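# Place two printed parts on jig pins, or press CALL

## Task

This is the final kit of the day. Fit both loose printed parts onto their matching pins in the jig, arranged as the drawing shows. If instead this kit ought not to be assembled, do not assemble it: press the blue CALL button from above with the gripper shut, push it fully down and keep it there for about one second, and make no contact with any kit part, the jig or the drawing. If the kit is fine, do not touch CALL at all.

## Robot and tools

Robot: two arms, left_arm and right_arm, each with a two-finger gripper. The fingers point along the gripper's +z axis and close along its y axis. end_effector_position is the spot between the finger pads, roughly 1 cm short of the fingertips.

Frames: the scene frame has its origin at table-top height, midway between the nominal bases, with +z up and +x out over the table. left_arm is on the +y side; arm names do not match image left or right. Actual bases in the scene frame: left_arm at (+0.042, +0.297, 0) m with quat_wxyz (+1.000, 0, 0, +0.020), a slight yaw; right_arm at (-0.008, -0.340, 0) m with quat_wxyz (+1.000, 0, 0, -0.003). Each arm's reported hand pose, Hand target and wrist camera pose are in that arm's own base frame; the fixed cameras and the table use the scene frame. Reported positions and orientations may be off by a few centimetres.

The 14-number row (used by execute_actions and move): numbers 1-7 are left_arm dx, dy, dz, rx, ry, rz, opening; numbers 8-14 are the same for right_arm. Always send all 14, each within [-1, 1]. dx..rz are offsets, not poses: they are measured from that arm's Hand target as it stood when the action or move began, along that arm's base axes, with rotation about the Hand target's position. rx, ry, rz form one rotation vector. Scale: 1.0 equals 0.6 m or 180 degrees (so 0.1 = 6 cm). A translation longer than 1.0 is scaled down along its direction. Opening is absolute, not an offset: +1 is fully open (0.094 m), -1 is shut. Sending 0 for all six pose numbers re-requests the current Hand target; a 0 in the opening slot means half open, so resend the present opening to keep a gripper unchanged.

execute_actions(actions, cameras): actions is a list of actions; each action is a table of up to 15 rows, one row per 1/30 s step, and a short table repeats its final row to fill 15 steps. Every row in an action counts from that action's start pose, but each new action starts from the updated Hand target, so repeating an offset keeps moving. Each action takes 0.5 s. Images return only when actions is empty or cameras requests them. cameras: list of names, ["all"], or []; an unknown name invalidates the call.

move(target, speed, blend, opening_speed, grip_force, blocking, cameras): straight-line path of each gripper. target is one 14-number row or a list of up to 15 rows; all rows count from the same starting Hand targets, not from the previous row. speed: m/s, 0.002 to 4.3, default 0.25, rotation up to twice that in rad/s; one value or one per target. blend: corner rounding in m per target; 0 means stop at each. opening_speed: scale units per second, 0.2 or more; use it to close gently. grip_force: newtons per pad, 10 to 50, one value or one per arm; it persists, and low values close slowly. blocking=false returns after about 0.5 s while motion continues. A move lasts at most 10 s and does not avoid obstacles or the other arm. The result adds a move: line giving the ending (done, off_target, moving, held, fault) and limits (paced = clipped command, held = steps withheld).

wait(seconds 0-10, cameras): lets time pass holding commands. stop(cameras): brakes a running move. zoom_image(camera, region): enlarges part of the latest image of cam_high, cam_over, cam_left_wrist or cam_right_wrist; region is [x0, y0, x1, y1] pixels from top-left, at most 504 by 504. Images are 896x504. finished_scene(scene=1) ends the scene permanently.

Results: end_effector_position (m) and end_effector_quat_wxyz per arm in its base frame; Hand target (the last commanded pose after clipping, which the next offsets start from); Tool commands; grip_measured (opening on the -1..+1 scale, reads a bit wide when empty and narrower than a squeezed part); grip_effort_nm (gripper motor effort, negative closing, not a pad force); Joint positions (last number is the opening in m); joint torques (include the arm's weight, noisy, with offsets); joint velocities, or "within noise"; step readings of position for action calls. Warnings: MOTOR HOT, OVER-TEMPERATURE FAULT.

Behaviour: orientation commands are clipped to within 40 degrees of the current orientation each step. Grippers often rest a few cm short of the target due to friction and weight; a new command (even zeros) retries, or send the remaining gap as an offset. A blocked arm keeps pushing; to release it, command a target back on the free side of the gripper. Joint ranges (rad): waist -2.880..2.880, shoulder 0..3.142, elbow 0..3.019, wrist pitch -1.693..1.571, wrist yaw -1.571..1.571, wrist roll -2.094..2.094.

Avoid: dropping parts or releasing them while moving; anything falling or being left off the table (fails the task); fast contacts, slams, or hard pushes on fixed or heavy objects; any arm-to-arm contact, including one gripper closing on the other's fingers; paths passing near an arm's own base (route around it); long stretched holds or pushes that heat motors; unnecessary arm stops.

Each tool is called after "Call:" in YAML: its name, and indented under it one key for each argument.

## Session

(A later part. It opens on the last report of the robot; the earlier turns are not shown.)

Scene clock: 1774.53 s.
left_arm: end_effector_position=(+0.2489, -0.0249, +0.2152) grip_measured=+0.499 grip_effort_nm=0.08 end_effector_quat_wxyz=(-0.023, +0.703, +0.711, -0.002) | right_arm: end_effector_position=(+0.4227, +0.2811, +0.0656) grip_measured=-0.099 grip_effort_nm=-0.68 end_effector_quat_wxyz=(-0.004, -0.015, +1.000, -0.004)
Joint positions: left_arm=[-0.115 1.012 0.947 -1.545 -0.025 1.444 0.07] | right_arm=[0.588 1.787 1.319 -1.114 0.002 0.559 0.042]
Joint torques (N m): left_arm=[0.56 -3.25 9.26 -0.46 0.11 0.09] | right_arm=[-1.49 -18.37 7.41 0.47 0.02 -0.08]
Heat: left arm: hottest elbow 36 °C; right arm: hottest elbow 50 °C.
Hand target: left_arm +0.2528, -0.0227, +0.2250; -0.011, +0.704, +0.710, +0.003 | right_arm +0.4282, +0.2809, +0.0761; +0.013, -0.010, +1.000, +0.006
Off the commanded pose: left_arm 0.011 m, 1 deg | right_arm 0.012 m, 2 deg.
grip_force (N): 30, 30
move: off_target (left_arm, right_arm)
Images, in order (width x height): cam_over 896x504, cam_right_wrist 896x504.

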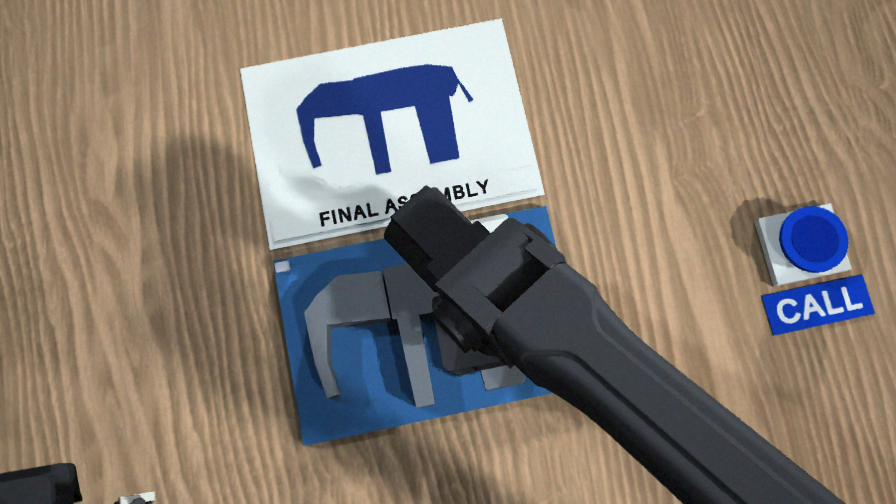

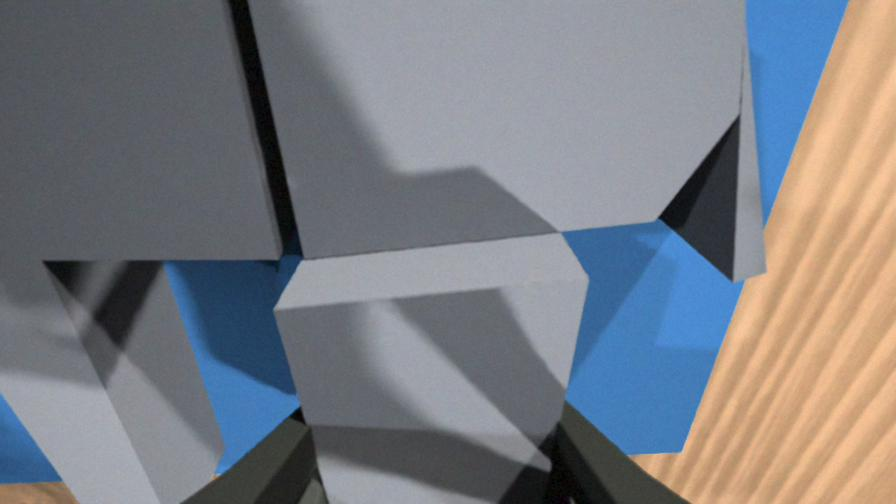

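Call:
move:
  target: [0,0,0,0,0,0,0.5, -0.003,-0.013,0.0,0,0.001,0,-0.35]
  speed: 0.05
  cameras: ["cam_over","cam_right_wrist"]

Call:
zoom_image:
  camera: "cam_over"
  region: [390, 300, 560, 420]

Scene clock: 1779.90 s.
left_arm: end_effector_position=(+0.2489, -0.0249, +0.2152) grip_measured=+0.499 grip_effort_nm=0.08 end_effector_quat_wxyz=(-0.023, +0.703, +0.711, -0.002) | right_arm: end_effector_position=(+0.4164, +0.2753, +0.0590) grip_measured=-0.099 grip_effort_nm=-0.68 end_effector_quat_wxyz=(-0.013, -0.013, +1.000, -0.009)
Joint positions: left_arm=[-0.115 1.012 0.947 -1.545 -0.025 1.444 0.07] | right_arm=[0.585 1.787 1.299 -1.114 0.001 0.559 0.042]
Joint torques (N m): left_arm=[0.67 -2.61 9.32 -0.58 0.04 0.09] | right_arm=[-1.9 -19.37 7.64 0.49 0.01 -0.12]
Heat: left arm: hottest elbow 36 °C; right arm: hottest elbow 49 °C.
Hand target: left_arm +0.2528, -0.0227, +0.2250; -0.011, +0.704, +0.710, +0.003 | right_arm +0.4264, +0.2731, +0.0761; +0.011, -0.010, +1.000, +0.006
Off the commanded pose: left_arm 0.011 m, 1 deg | right_arm 0.020 m, 3 deg.
grip_force (N): 30, 30
move: off_target (left_arm, right_arm)
Images, in order (width x height): cam_over 896x504, cam_right_wrist 896x504.

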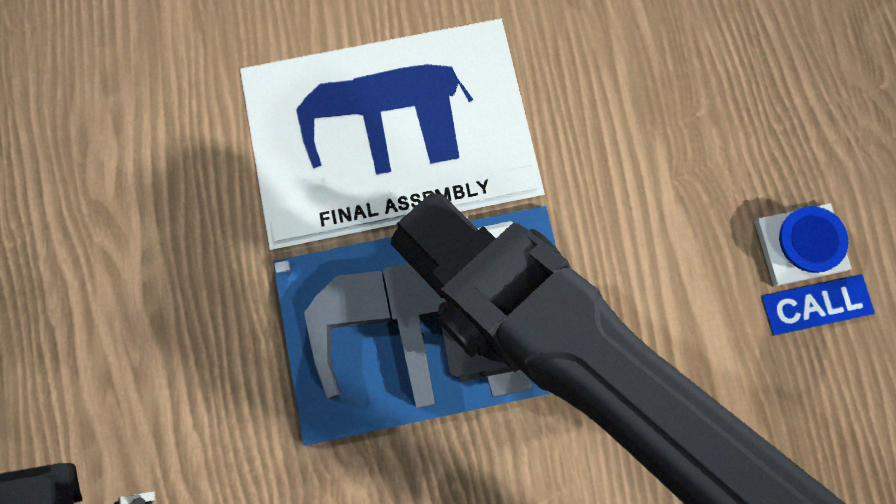

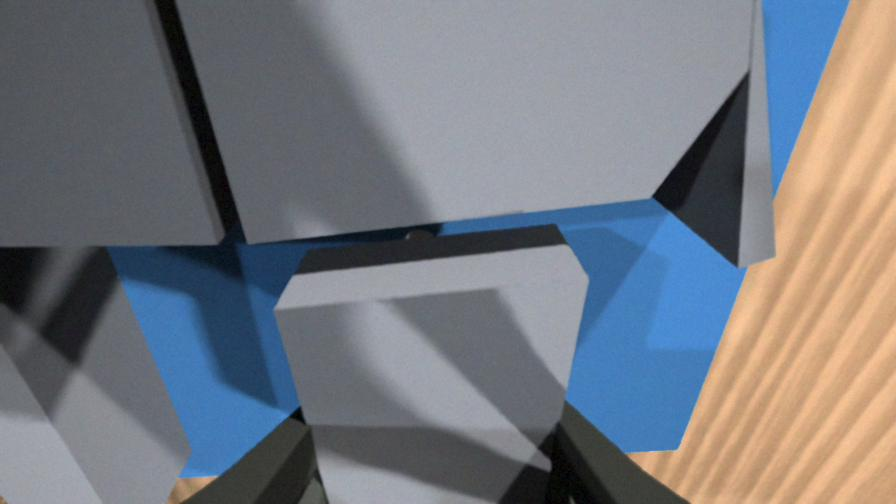

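Scaled by 2.965 from the camera's 896x504 image, which has a finer 1280x720 frame.

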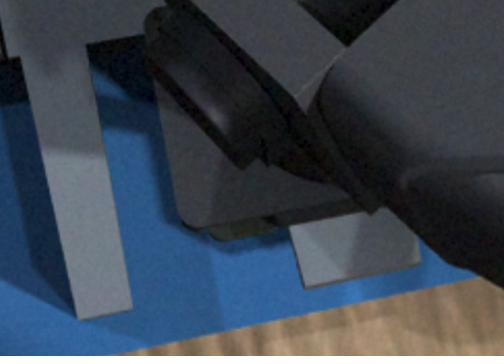

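Call:
move:
  target: [0,0,0,0,0,0,0.5, 0.004,0.003,-0.012,0,-0.007,0,-0.35]
  speed: 0.05
  cameras: ["cam_over","cam_right_wrist"]

Call:
zoom_image:
  camera: "cam_over"
  region: [390, 300, 560, 420]

Scene clock: 1785.90 s.
left_arm: end_effector_position=(+0.2489, -0.0249, +0.2152) grip_measured=+0.499 grip_effort_nm=0.08 end_effector_quat_wxyz=(-0.023, +0.703, +0.711, -0.002) | right_arm: end_effector_position=(+0.4193, +0.2763, +0.0537) grip_measured=-0.099 grip_effort_nm=-0.68 end_effector_quat_wxyz=(-0.002, -0.013, +1.000, -0.004)
Joint positions: left_arm=[-0.115 1.012 0.947 -1.545 -0.025 1.444 0.07] | right_arm=[0.585 1.787 1.284 -1.075 0.005 0.559 0.042]
Joint torques (N m): left_arm=[0.67 -2.84 9.18 -0.55 0.06 0.11] | right_arm=[-1.61 -18.84 7.61 0.53 0.32 -0.08]
Heat: left arm: hottest elbow 36 °C; right arm: hottest elbow 49 °C.
Hand target: left_arm +0.2528, -0.0227, +0.2250; -0.011, +0.704, +0.710, +0.003 | right_arm +0.4288, +0.2749, +0.0689; +0.022, -0.010, +1.000, +0.006
Off the commanded pose: left_arm 0.011 m, 1 deg | right_arm 0.018 m, 3 deg.
grip_force (N): 30, 30
move: off_target (left_arm, right_arm)
Images, in order (width x height): cam_over 896x504, cam_right_wrist 896x504.

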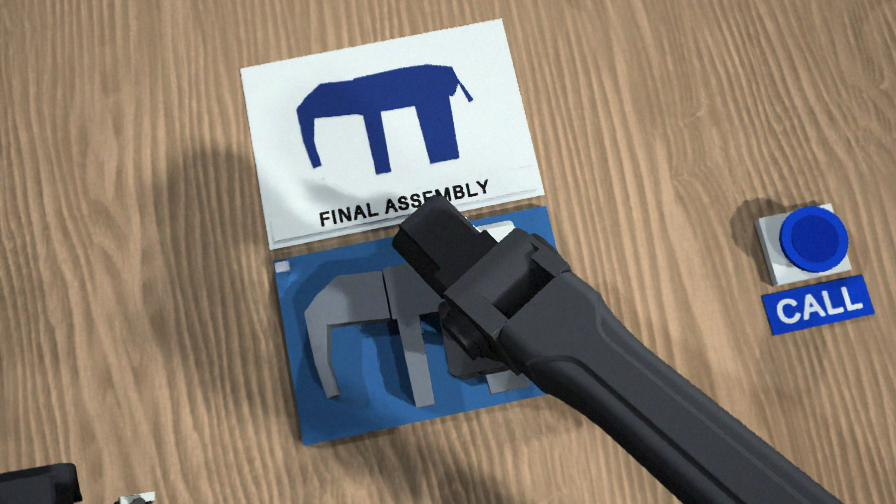

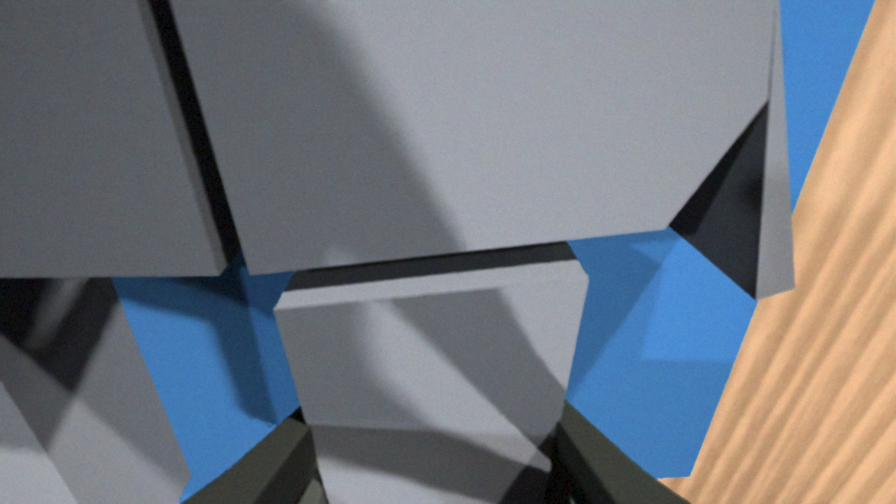

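Scaled by 2.965 from the camera's 896x504 image, which has a finer 1280x720 frame.

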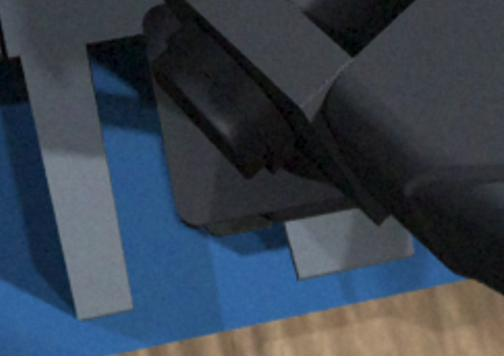

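Call:
move:
  target: [0,0,0,0,0,0,0.5, 0.003,0.004,-0.025,0,0,0,-0.35]
  speed: 0.05
  cameras: ["cam_over","cam_right_wrist"]

Call:
zoom_image:
  camera: "cam_over"
  region: [390, 300, 560, 420]

Scene clock: 1793.10 s.
left_arm: end_effector_position=(+0.2489, -0.0249, +0.2152) grip_measured=+0.499 grip_effort_nm=0.08 end_effector_quat_wxyz=(-0.023, +0.703, +0.711, -0.002) | right_arm: end_effector_position=(+0.4229, +0.2787, +0.0507) grip_measured=-0.099 grip_effort_nm=-0.69 end_effector_quat_wxyz=(+0.009, -0.013, +1.000, +0.002)
Joint positions: left_arm=[-0.115 1.012 0.947 -1.545 -0.025 1.444 0.07] | right_arm=[0.585 1.787 1.275 -1.041 0.005 0.559 0.042]
Joint torques (N m): left_arm=[0.21 -3.37 9.09 -0.54 0.07 0.07] | right_arm=[-1.49 -16.62 7.62 0.57 0.31 -0.06]
Heat: left arm: hottest elbow 36 °C; right arm: hottest elbow 48 °C.
Hand target: left_arm +0.2528, -0.0227, +0.2250; -0.011, +0.704, +0.710, +0.003 | right_arm +0.4306, +0.2773, +0.0539; +0.022, -0.010, +1.000, +0.006
Off the commanded pose: left_arm 0.011 m, 1 deg | right_arm 0.008 m, 2 deg.
grip_force (N): 30, 30
move: off_target (left_arm)
Images, in order (width x height): cam_over 896x504, cam_right_wrist 896x504.

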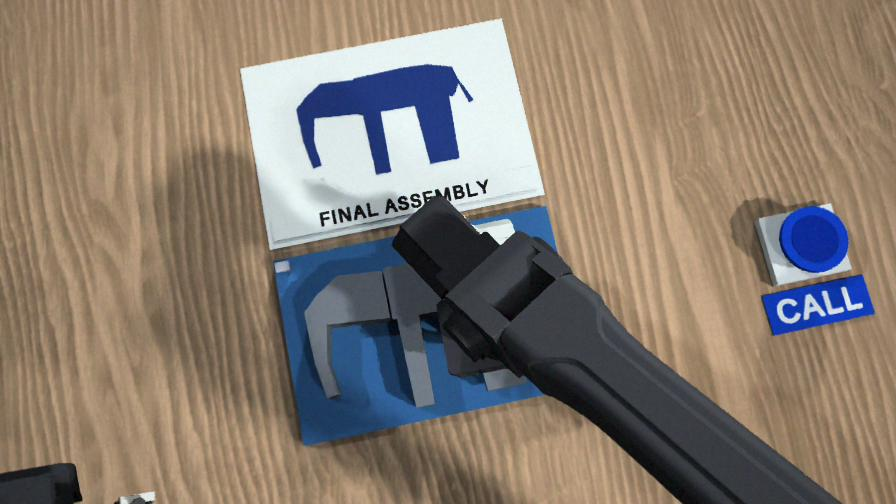

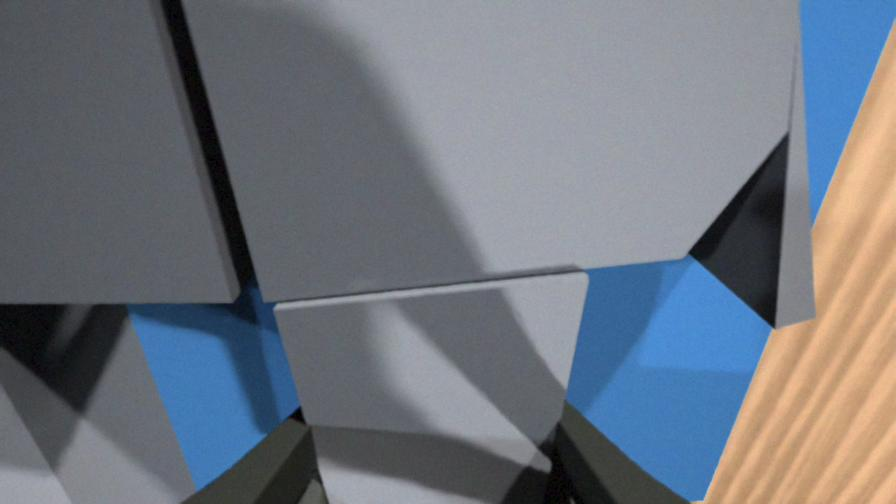

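Scaled by 2.965 from the camera's 896x504 image, which has a finer 1280x720 frame.

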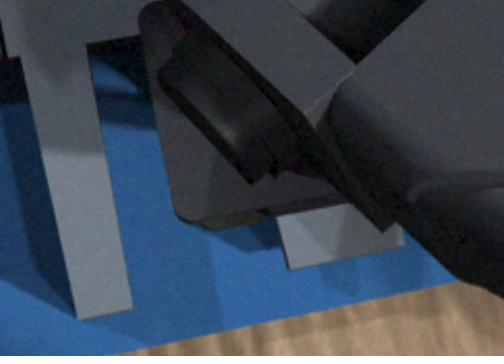

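Call:
move:
  target: [0,0,0,0,0,0,0.5, -0.01,-0.004,-0.01,0,0.005,0,-0.35]
  speed: 0.05
  cameras: ["cam_over","cam_right_wrist"]

Call:
zoom_image:
  camera: "cam_over"
  region: [390, 300, 560, 420]

Scene clock: 1799.90 s.
left_arm: end_effector_position=(+0.2489, -0.0249, +0.2152) grip_measured=+0.499 grip_effort_nm=0.08 end_effector_quat_wxyz=(-0.023, +0.703, +0.711, -0.002) | right_arm: end_effector_position=(+0.4216, +0.2779, +0.0486) grip_measured=-0.099 grip_effort_nm=-0.68 end_effector_quat_wxyz=(+0.008, -0.013, +1.000, +0.002)
Joint positions: left_arm=[-0.115 1.012 0.947 -1.545 -0.025 1.444 0.07] | right_arm=[0.585 1.787 1.268 -1.037 0.005 0.559 0.042]
Joint torques (N m): left_arm=[-0.62 -2.73 9.33 -0.77 0.09 0.07] | right_arm=[-1.61 -16.5 6.68 0.57 0 -0.06]
Heat: left arm: hottest elbow 36 °C; right arm: hottest elbow 47 °C.
Hand target: left_arm +0.2528, -0.0227, +0.2250; -0.011, +0.704, +0.710, +0.003 | right_arm +0.4246, +0.2749, +0.0479; +0.014, -0.010, +1.000, +0.006
Off the commanded pose: left_arm 0.011 m, 1 deg | right_arm 0.004 m, 1 deg.
grip_force (N): 30, 30
move: off_target (left_arm)
Images, in order (width x height): cam_over 896x504, cam_right_wrist 896x504.

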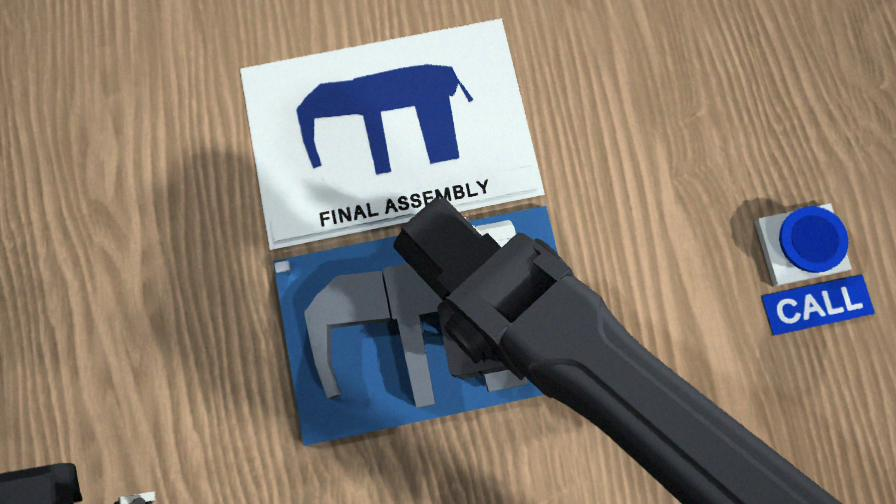

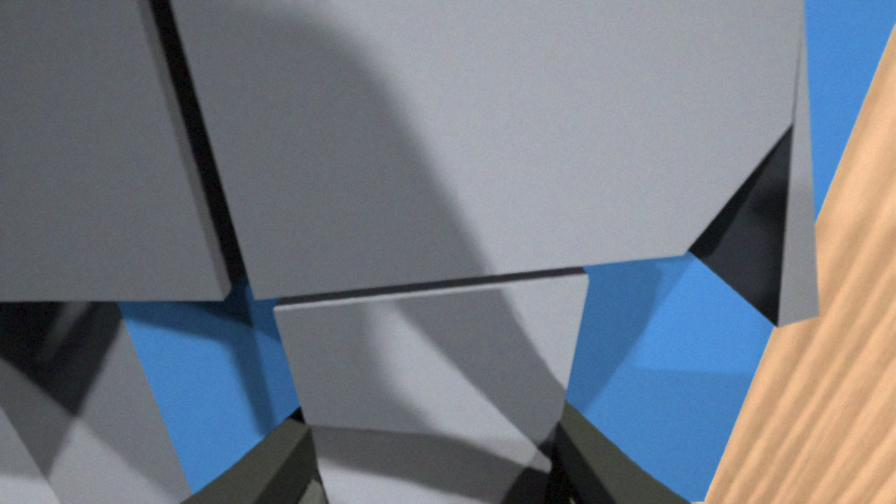

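Scaled by 2.965 from the camera's 896x504 image, which has a finer 1280x720 frame.

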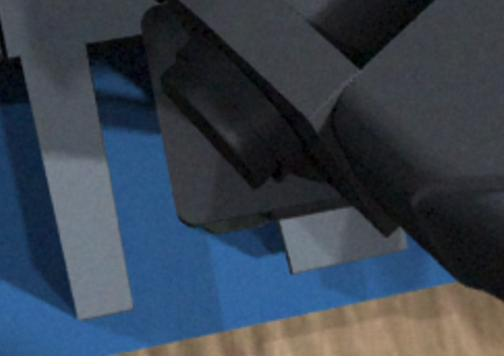

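Call:
move:
  target: [0,0,0,0,0,0,0.5, -0.002,0,-0.03,0,0.002,0,-0.35]
  speed: 0.04
  cameras: ["cam_over","cam_right_wrist"]

Call:
zoom_image:
  camera: "cam_over"
  region: [390, 300, 560, 420]

Scene clock: 1806.53 s.
left_arm: end_effector_position=(+0.2489, -0.0249, +0.2152) grip_measured=+0.499 grip_effort_nm=0.08 end_effector_quat_wxyz=(-0.023, +0.703, +0.711, -0.002) | right_arm: end_effector_position=(+0.4226, +0.2785, +0.0471) grip_measured=-0.099 grip_effort_nm=-0.68 end_effector_quat_wxyz=(+0.014, -0.013, +1.000, +0.006)
Joint positions: left_arm=[-0.115 1.012 0.947 -1.545 -0.025 1.444 0.07] | right_arm=[0.585 1.784 1.259 -1.017 0.005 0.559 0.042]
Joint torques (N m): left_arm=[1.26 -3.02 9.03 -0.72 0.04 0.08] | right_arm=[-1.55 -14.15 5.71 1.14 0 -0.07]
Heat: left arm: hottest elbow 36 °C; right arm: hottest elbow 46 °C.
Hand target: left_arm +0.2528, -0.0227, +0.2250; -0.011, +0.704, +0.710, +0.003 | right_arm +0.4234, +0.2749, +0.0299; +0.011, -0.010, +1.000, +0.006
Off the commanded pose: left_arm 0.011 m, 1 deg | right_arm 0.018 m, 0 deg.
grip_force (N): 30, 30
move: off_target (left_arm, right_arm)
Images, in order (width x height): cam_over 896x504, cam_right_wrist 896x504.

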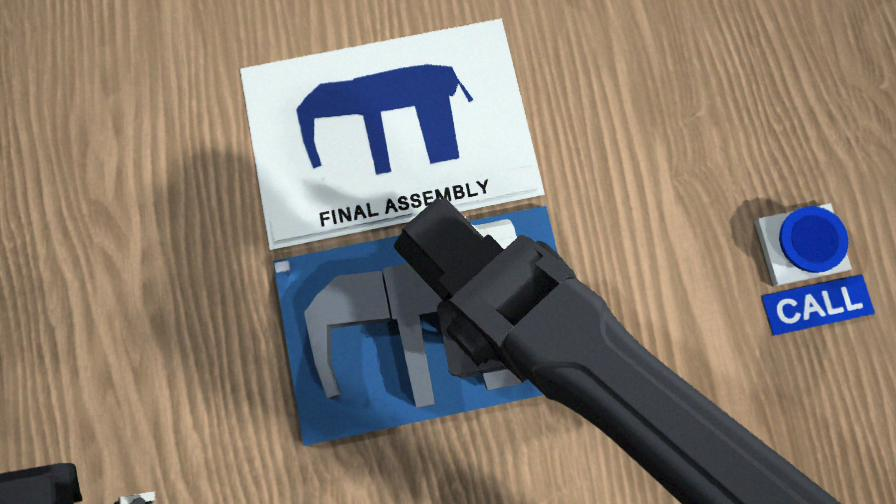

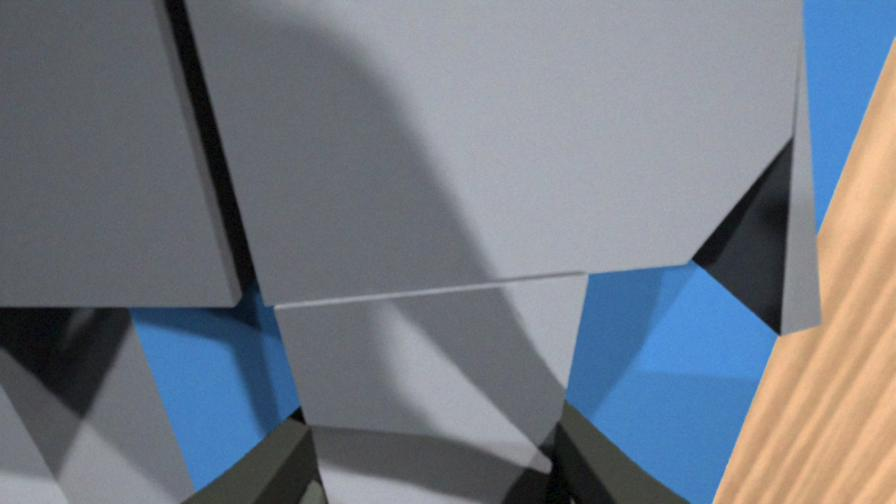

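Scaled by 2.965 from the camera's 896x504 image, which has a finer 1280x720 frame.

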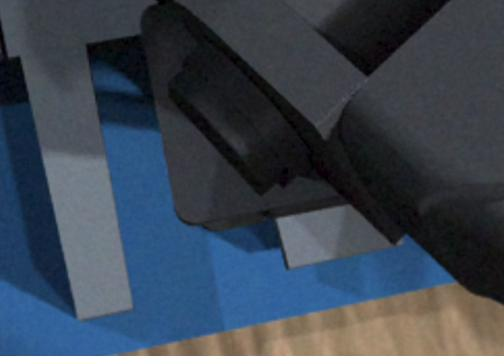

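Call:
move:
  target: [0,0,0,0,0,0,0.5, -0.009,-0.003,0.01,0,0.01,0,-0.35]
  speed: 0.04
  cameras: ["cam_over","cam_right_wrist"]

Call:
zoom_image:
  camera: "cam_over"
  region: [390, 300, 560, 420]

Scene clock: 1811.23 s.
left_arm: end_effector_position=(+0.2489, -0.0249, +0.2152) grip_measured=+0.499 grip_effort_nm=0.08 end_effector_quat_wxyz=(-0.023, +0.703, +0.711, -0.002) | right_arm: end_effector_position=(+0.4224, +0.2781, +0.0471) grip_measured=-0.099 grip_effort_nm=-0.68 end_effector_quat_wxyz=(+0.010, -0.013, +1.000, +0.010)
Joint positions: left_arm=[-0.115 1.012 0.947 -1.545 -0.025 1.444 0.07] | right_arm=[0.581 1.784 1.259 -1.018 -0.007 0.555 0.042]
Joint torques (N m): left_arm=[1.03 -3.72 9.24 -0.44 0.08 0.1] | right_arm=[-1.73 -14.56 6.72 -0.24 -0.02 -0.1]
Heat: left arm: hottest elbow 37 °C; right arm: hottest elbow 46 °C.
Hand target: left_arm +0.2528, -0.0227, +0.2250; -0.011, +0.704, +0.710, +0.003 | right_arm +0.4180, +0.2731, +0.0359; -0.004, -0.010, +1.000, +0.006
Off the commanded pose: left_arm 0.011 m, 1 deg | right_arm 0.013 m, 2 deg.
grip_force (N): 30, 30
move: off_target (left_arm, right_arm)
Images, in order (width x height): cam_over 896x504, cam_right_wrist 896x504.

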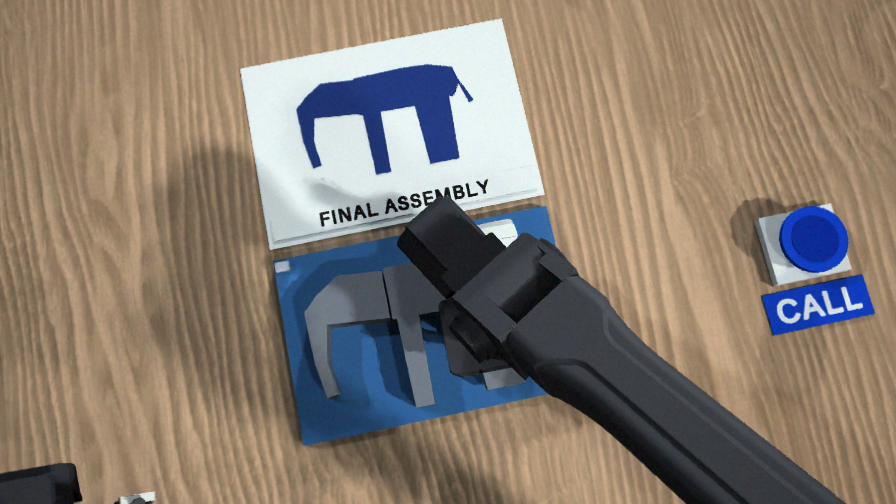

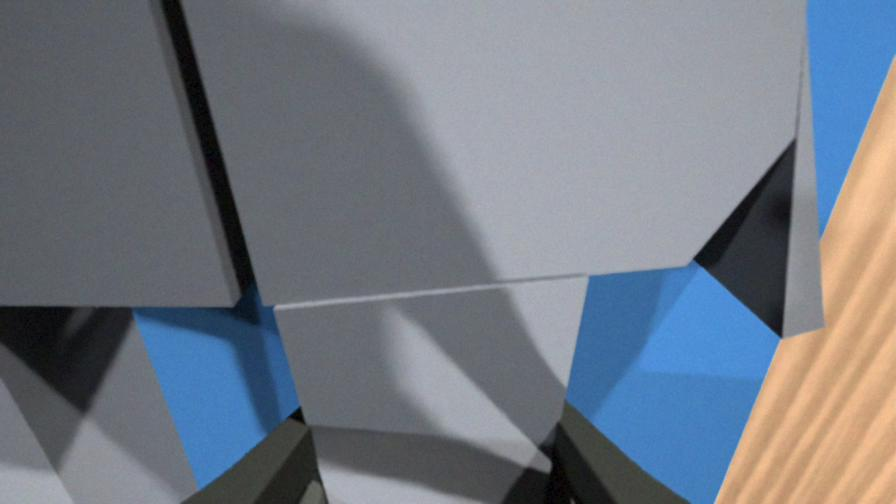

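Scaled by 2.965 from the camera's 896x504 image, which has a finer 1280x720 frame.

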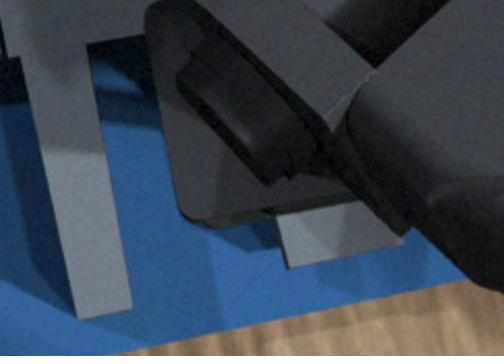

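Call:
move:
  target: [0,0,0,0,0,0,0.5, -0.003,0.004,-0.025,0,0.004,0,-0.35]
  speed: 0.04
  cameras: ["cam_over","cam_right_wrist"]

Call:
zoom_image:
  camera: "cam_over"
  region: [390, 300, 560, 420]

Scene clock: 1817.17 s.
left_arm: end_effector_position=(+0.2489, -0.0249, +0.2152) grip_measured=+0.499 grip_effort_nm=0.08 end_effector_quat_wxyz=(-0.023, +0.703, +0.711, -0.002) | right_arm: end_effector_position=(+0.4226, +0.2777, +0.0471) grip_measured=-0.099 grip_effort_nm=-0.68 end_effector_quat_wxyz=(+0.008, -0.013, +1.000, +0.013)
Joint positions: left_arm=[-0.115 1.012 0.947 -1.545 -0.025 1.444 0.07] | right_arm=[0.578 1.784 1.259 -1.018 -0.013 0.552 0.042]
Joint torques (N m): left_arm=[1.44 -3.78 9.47 -0.65 0.03 0.1] | right_arm=[-1.55 -12.63 5.83 0.53 -0.03 -0.06]
Heat: left arm: hottest elbow 37 °C; right arm: hottest elbow 46 °C.
Hand target: left_arm +0.2528, -0.0227, +0.2250; -0.011, +0.704, +0.710, +0.003 | right_arm +0.4162, +0.2755, +0.0209; -0.011, -0.010, +1.000, +0.006
Off the commanded pose: left_arm 0.011 m, 1 deg | right_arm 0.027 m, 2 deg.
grip_force (N): 30, 30
move: off_target (left_arm, right_arm)
Images, in order (width x height): cam_over 896x504, cam_right_wrist 896x504.

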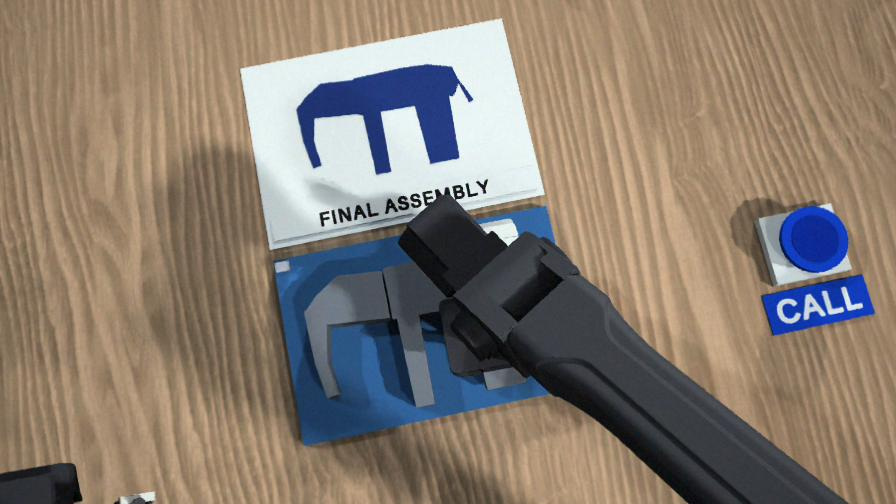

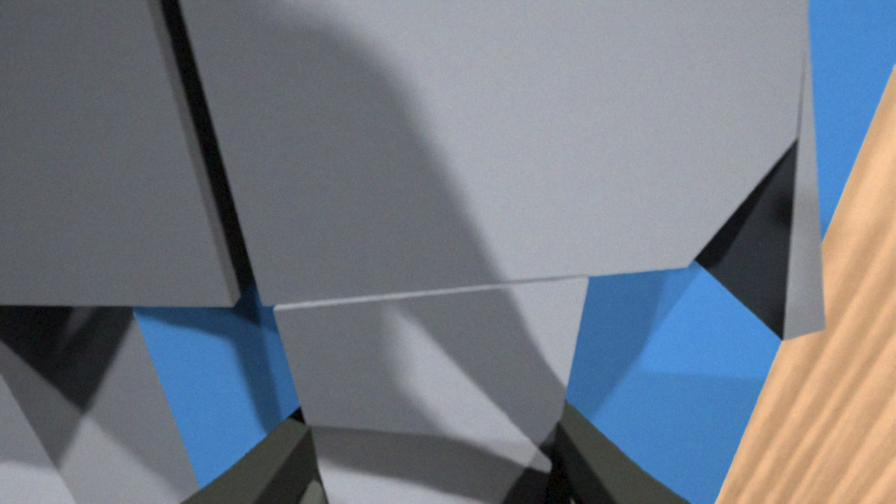

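Scaled by 2.965 from the camera's 896x504 image, which has a finer 1280x720 frame.

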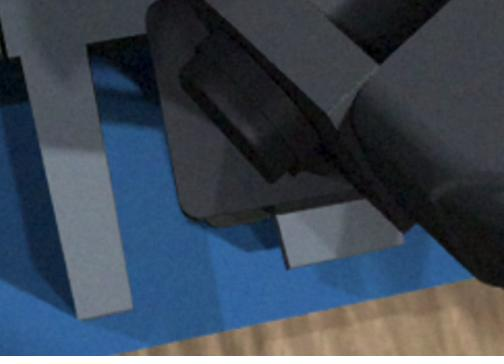

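Call:
move:
  target:
    - [0,0,0,0,0,0,0.5, 0.004,0,0.02,-0.002,-0.006,0.011,-0.35]
    - [0,0,0,0,0,0,0.5, 0.004,0,0.02,-0.002,-0.006,-0.009,-0.35]
    - [0,0,0,0,0,0,0.5, 0.004,0,0.01,-0.004,-0.006,0.0,-0.35]
  speed: 0.06
  cameras: ["cam_over","cam_right_wrist"]

Call:
zoom_image:
  camera: "cam_over"
  region: [390, 300, 560, 420]

Scene clock: 1828.60 s.
left_arm: end_effector_position=(+0.2489, -0.0249, +0.2152) grip_measured=+0.499 grip_effort_nm=0.08 end_effector_quat_wxyz=(-0.023, +0.703, +0.711, -0.002) | right_arm: end_effector_position=(+0.4225, +0.2779, +0.0471) grip_measured=-0.099 grip_effort_nm=-0.69 end_effector_quat_wxyz=(+0.009, -0.004, +1.000, +0.012)
Joint positions: left_arm=[-0.115 1.012 0.947 -1.545 -0.025 1.444 0.07] | right_arm=[0.579 1.784 1.259 -1.018 -0.01 0.572 0.042]
Joint torques (N m): left_arm=[0.62 -3.55 9.18 -0.91 0.06 0.1] | right_arm=[-1.26 -13.27 6.42 0.38 0.32 -0.12]
Heat: left arm: hottest elbow 37 °C; right arm: hottest elbow 45 °C.
Hand target: left_arm +0.2528, -0.0227, +0.2250; -0.011, +0.704, +0.710, +0.003 | right_arm +0.4186, +0.2755, +0.0269; -0.001, -0.010, +1.000, +0.000
Off the commanded pose: left_arm 0.011 m, 1 deg | right_arm 0.021 m, 2 deg.
grip_force (N): 30, 30
move: off_target (left_arm, right_arm)
Images, in order (width x height): cam_over 896x504, cam_right_wrist 896x504.

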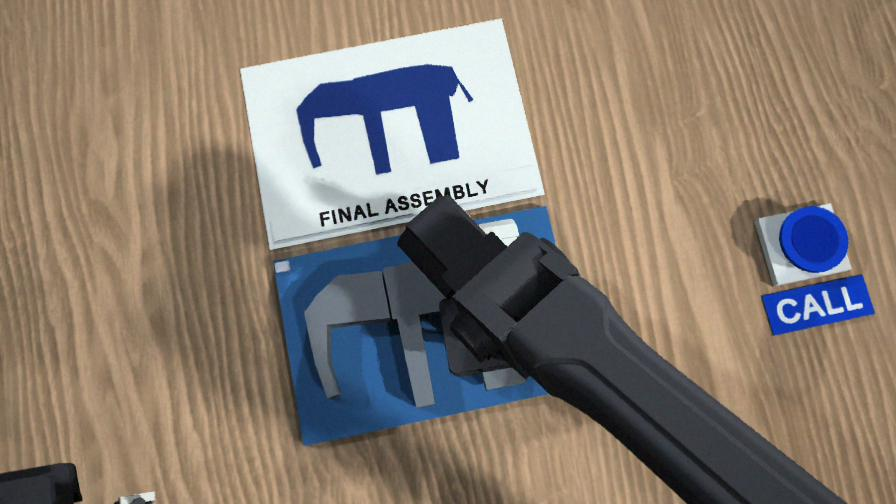

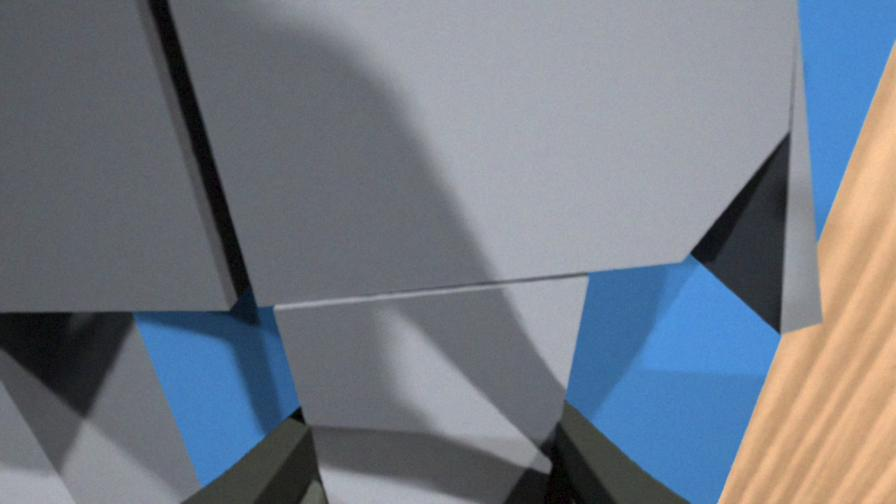

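Scaled by 2.965 from the camera's 896x504 image, which has a finer 1280x720 frame.

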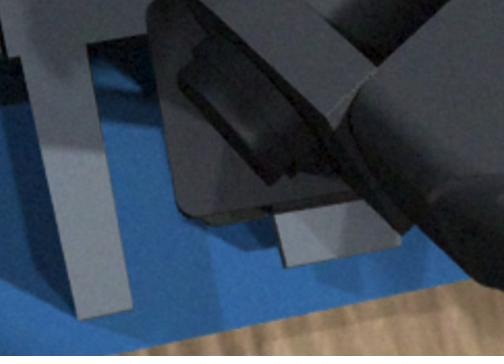

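Call:
move:
  target: [0,0,0,0,0,0,0.5, -0.006,-0.016,0.016,0,0,0.006,-0.35]
  speed: 0.05
  cameras: ["cam_over","cam_right_wrist"]

Call:
zoom_image:
  camera: "cam_over"
  region: [390, 300, 560, 420]

Scene clock: 1834.33 s.
left_arm: end_effector_position=(+0.2489, -0.0249, +0.2152) grip_measured=+0.499 grip_effort_nm=0.08 end_effector_quat_wxyz=(-0.023, +0.703, +0.711, -0.002) | right_arm: end_effector_position=(+0.4210, +0.2770, +0.0470) grip_measured=-0.099 grip_effort_nm=-0.69 end_effector_quat_wxyz=(+0.008, -0.017, +1.000, +0.011)
Joint positions: left_arm=[-0.115 1.012 0.947 -1.545 -0.025 1.444 0.07] | right_arm=[0.579 1.781 1.255 -1.018 -0.01 0.546 0.042]
Joint torques (N m): left_arm=[0.32 -3.43 9.17 -0.75 0.05 0.09] | right_arm=[-1.96 -15.44 5.46 -0.14 0.3 -0.15]
Heat: left arm: hottest elbow 37 °C; right arm: hottest elbow 45 °C.
Hand target: left_arm +0.2528, -0.0227, +0.2250; -0.011, +0.704, +0.710, +0.003 | right_arm +0.4150, +0.2659, +0.0365; -0.001, -0.019, +1.000, +0.000
Off the commanded pose: left_arm 0.011 m, 1 deg | right_arm 0.016 m, 2 deg.
grip_force (N): 30, 30
move: off_target (left_arm, right_arm)
Images, in order (width x height): cam_over 896x504, cam_right_wrist 896x504.

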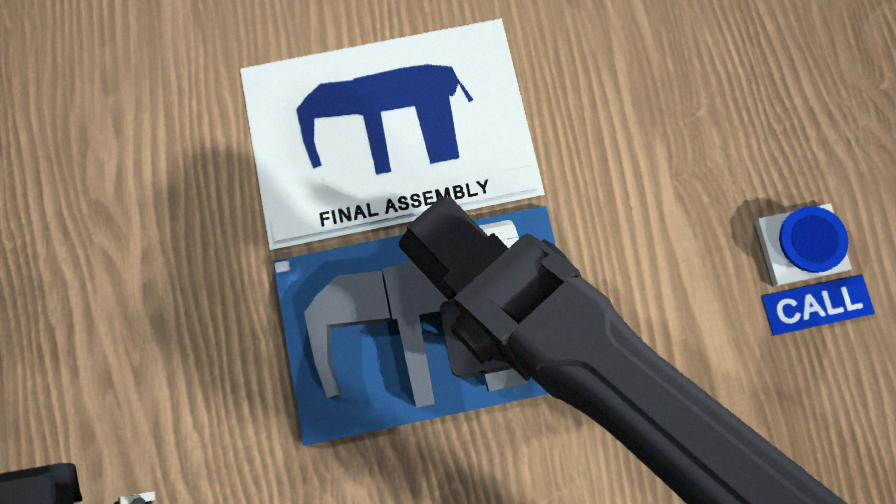

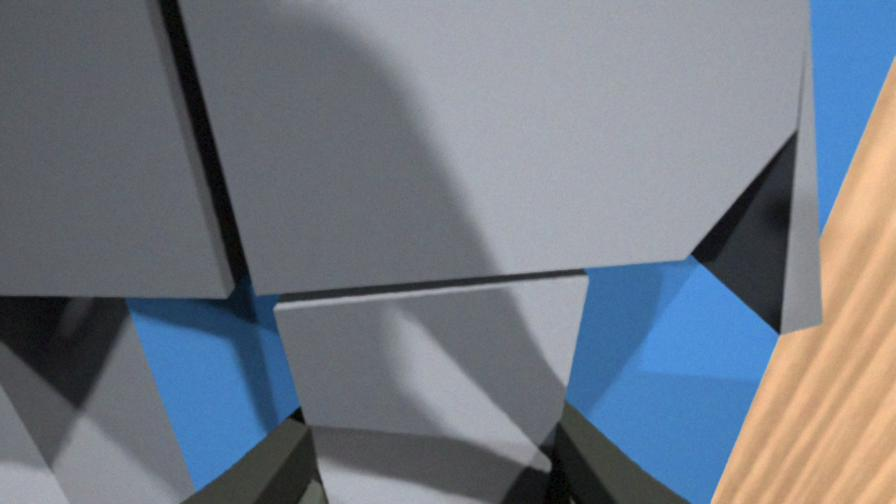

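Scaled by 2.965 from the camera's 896x504 image, which has a finer 1280x720 frame.

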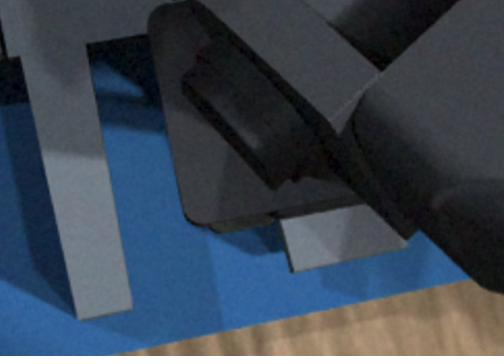

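Call:
move:
  target: [0,0,0,0,0,0,0.5, 0.004,0.01,-0.03,0,0.004,0,-0.35]
  speed: 0.05
  cameras: ["cam_over","cam_right_wrist"]

Call:
zoom_image:
  camera: "cam_over"
  region: [390, 300, 560, 420]

Scene clock: 1840.03 s.
left_arm: end_effector_position=(+0.2489, -0.0249, +0.2152) grip_measured=+0.499 grip_effort_nm=0.08 end_effector_quat_wxyz=(-0.023, +0.703, +0.711, -0.002) | right_arm: end_effector_position=(+0.4214, +0.2772, +0.0471) grip_measured=-0.099 grip_effort_nm=-0.68 end_effector_quat_wxyz=(+0.009, -0.017, +1.000, +0.012)
Joint positions: left_arm=[-0.115 1.012 0.947 -1.545 -0.025 1.444 0.07] | right_arm=[0.579 1.781 1.255 -1.017 -0.01 0.546 0.042]
Joint torques (N m): left_arm=[1.2 -3.31 9.28 -0.69 0.11 0.11] | right_arm=[-1.61 -12.1 5.81 0.65 0.01 -0.11]
Heat: left arm: hottest elbow 37 °C; right arm: hottest elbow 44 °C.
Hand target: left_arm +0.2528, -0.0227, +0.2250; -0.011, +0.704, +0.710, +0.003 | right_arm +0.4174, +0.2719, +0.0185; -0.008, -0.019, +1.000, +0.000
Off the commanded pose: left_arm 0.011 m, 1 deg | right_arm 0.029 m, 2 deg.
grip_force (N): 30, 30
move: off_target (left_arm, right_arm)
Images, in order (width x height): cam_over 896x504, cam_right_wrist 896x504.

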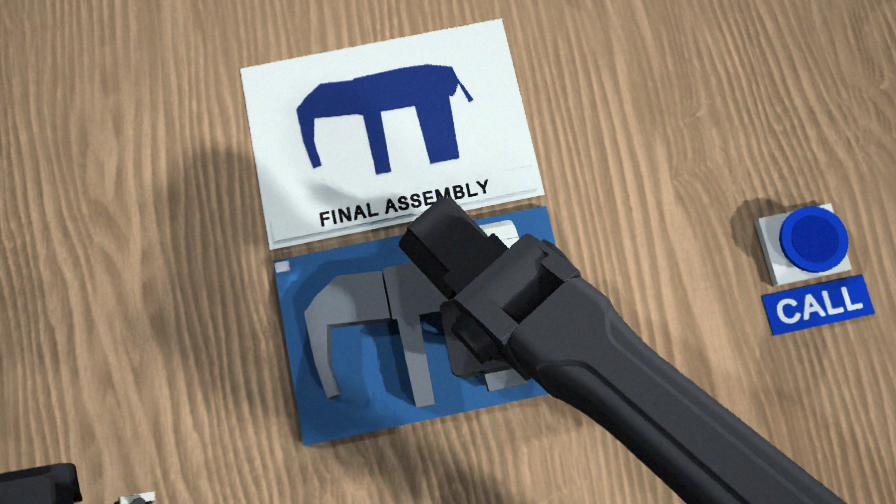

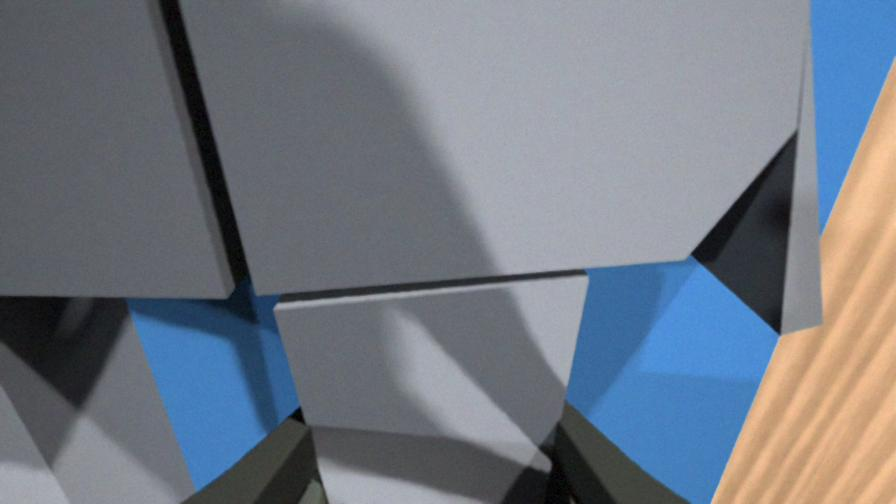

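Scaled by 2.965 from the camera's 896x504 image, which has a finer 1280x720 frame.

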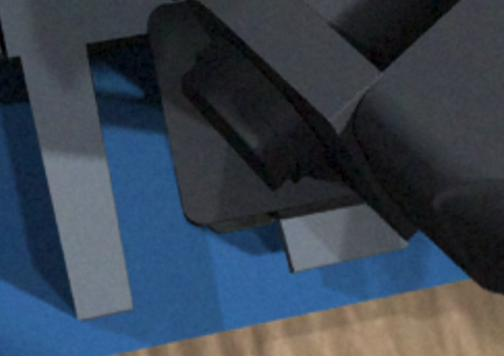

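Call:
move:
  target:
    - [0,0,0,0,0,0,0.5, -0.01,0,0.10,0,0,0,-0.35]
    - [0,0,0,0,0,0,0.5, -0.04,-0.3,0.30,0,0,0,-0.35]
  speed: 0.15

Call:
move:
  target: [0,0,0,0,0,0,0.5, 0,-0.06,0.04,0.45,0,0,-0.35]
  speed: 0.25
  cameras: ["cam_over","cam_high","cam_right_wrist"]

Scene clock: 1884.07 s.
left_arm: end_effector_position=(+0.2489, -0.0249, +0.2152) grip_measured=+0.499 grip_effort_nm=0.08 end_effector_quat_wxyz=(-0.023, +0.703, +0.711, -0.002) | right_arm: end_effector_position=(+0.3903, +0.0910, +0.1789) grip_measured=-0.099 grip_effort_nm=-0.69 end_effector_quat_wxyz=(-0.029, -0.013, +0.999, -0.007)
Joint positions: left_arm=[-0.115 1.012 0.947 -1.545 -0.025 1.444 0.07] | right_arm=[0.231 1.451 1.218 -1.397 0.002 0.204 0.042]
Joint torques (N m): left_arm=[1.2 -3.6 9.2 -0.39 0.09 0.1] | right_arm=[-1.61 -14.1 10.37 -0.47 0.12 -0.14]
Heat: left arm: hottest elbow 37 °C; right arm: hottest elbow 43 °C.
Hand target: left_arm +0.2528, -0.0227, +0.2250; -0.011, +0.704, +0.710, +0.003 | right_arm +0.3934, +0.0919, +0.1985; -0.008, -0.019, +1.000, +0.000
Off the commanded pose: left_arm 0.011 m, 1 deg | right_arm 0.020 m, 3 deg.
grip_force (N): 30, 30
move: off_target (left_arm, right_arm)

Scene clock: 1887.80 s.
left_arm: end_effector_position=(+0.2489, -0.0249, +0.2152) grip_measured=+0.499 grip_effort_nm=0.08 end_effector_quat_wxyz=(-0.023, +0.703, +0.711, -0.002) | right_arm: end_effector_position=(+0.3941, +0.0570, +0.2207) grip_measured=-0.099 grip_effort_nm=-0.68 end_effector_quat_wxyz=(+0.057, +0.014, +0.792, +0.607)
Joint positions: left_arm=[-0.115 1.012 0.947 -1.545 -0.025 1.444 0.07] | right_arm=[-0.284 1.586 1.092 -1.655 -1.26 -0.676 0.042]
Joint torques (N m): left_arm=[1.49 -3.6 9.25 -0.7 0.06 0.07] | right_arm=[-1.85 -11.11 6.91 -1.26 -0.85 -0.23]
Heat: left arm: hottest elbow 37 °C; right arm: hottest elbow 43 °C.
Hand target: left_arm +0.2528, -0.0227, +0.2250; -0.011, +0.704, +0.710, +0.003 | right_arm +0.3934, +0.0559, +0.2225; +0.007, -0.020, +0.760, +0.649
Off the commanded pose: left_arm 0.011 m, 1 deg | right_arm 0.002 m, 9 deg.
joint sent to its limit (right arm) — joint 4 (wrist pitch), lower limit. The joint targets are off in position and orientation.
grip_force (N): 30, 30
move: off_target (left_arm, right_arm)
Images, in order (width x height): cam_high 896x504, cam_over 896x504, cam_right_wrist 896x504.

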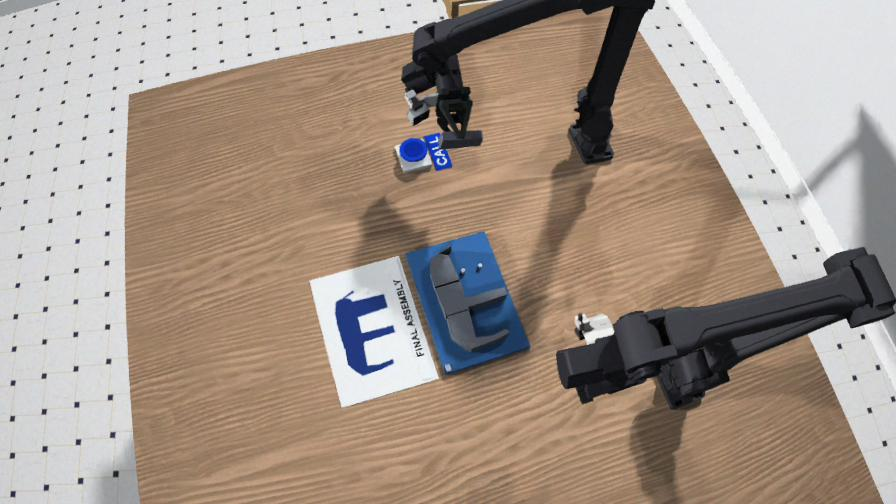

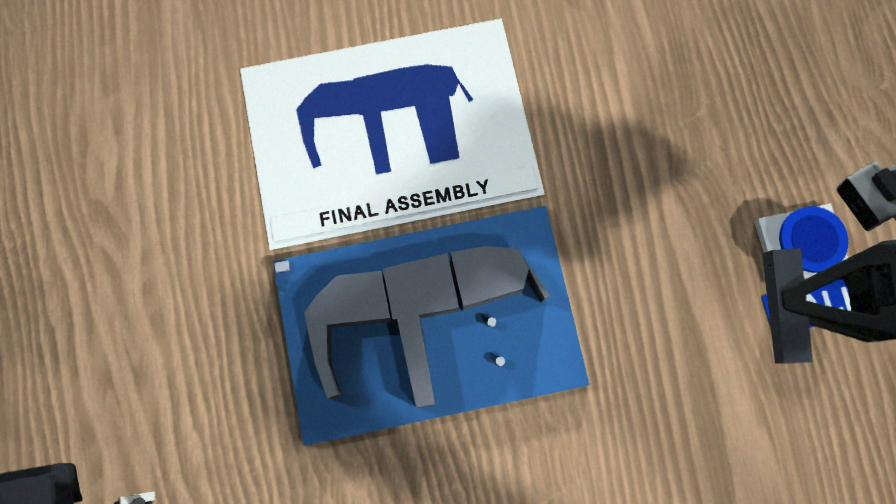

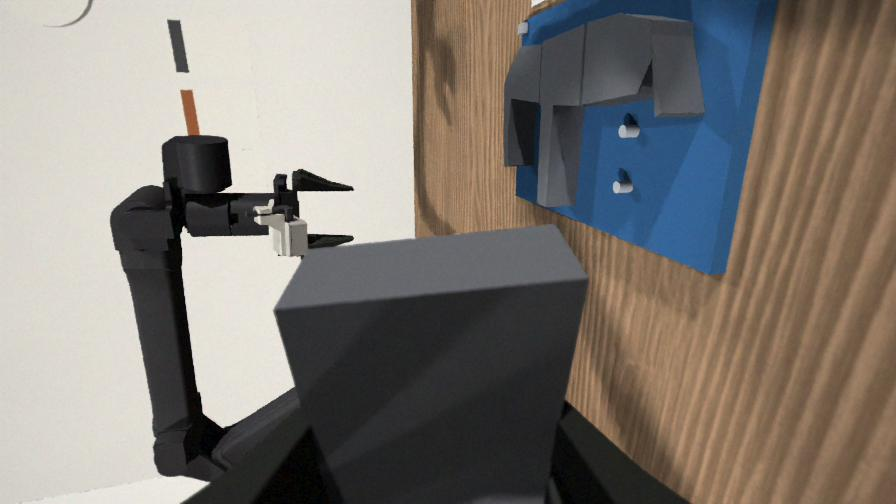

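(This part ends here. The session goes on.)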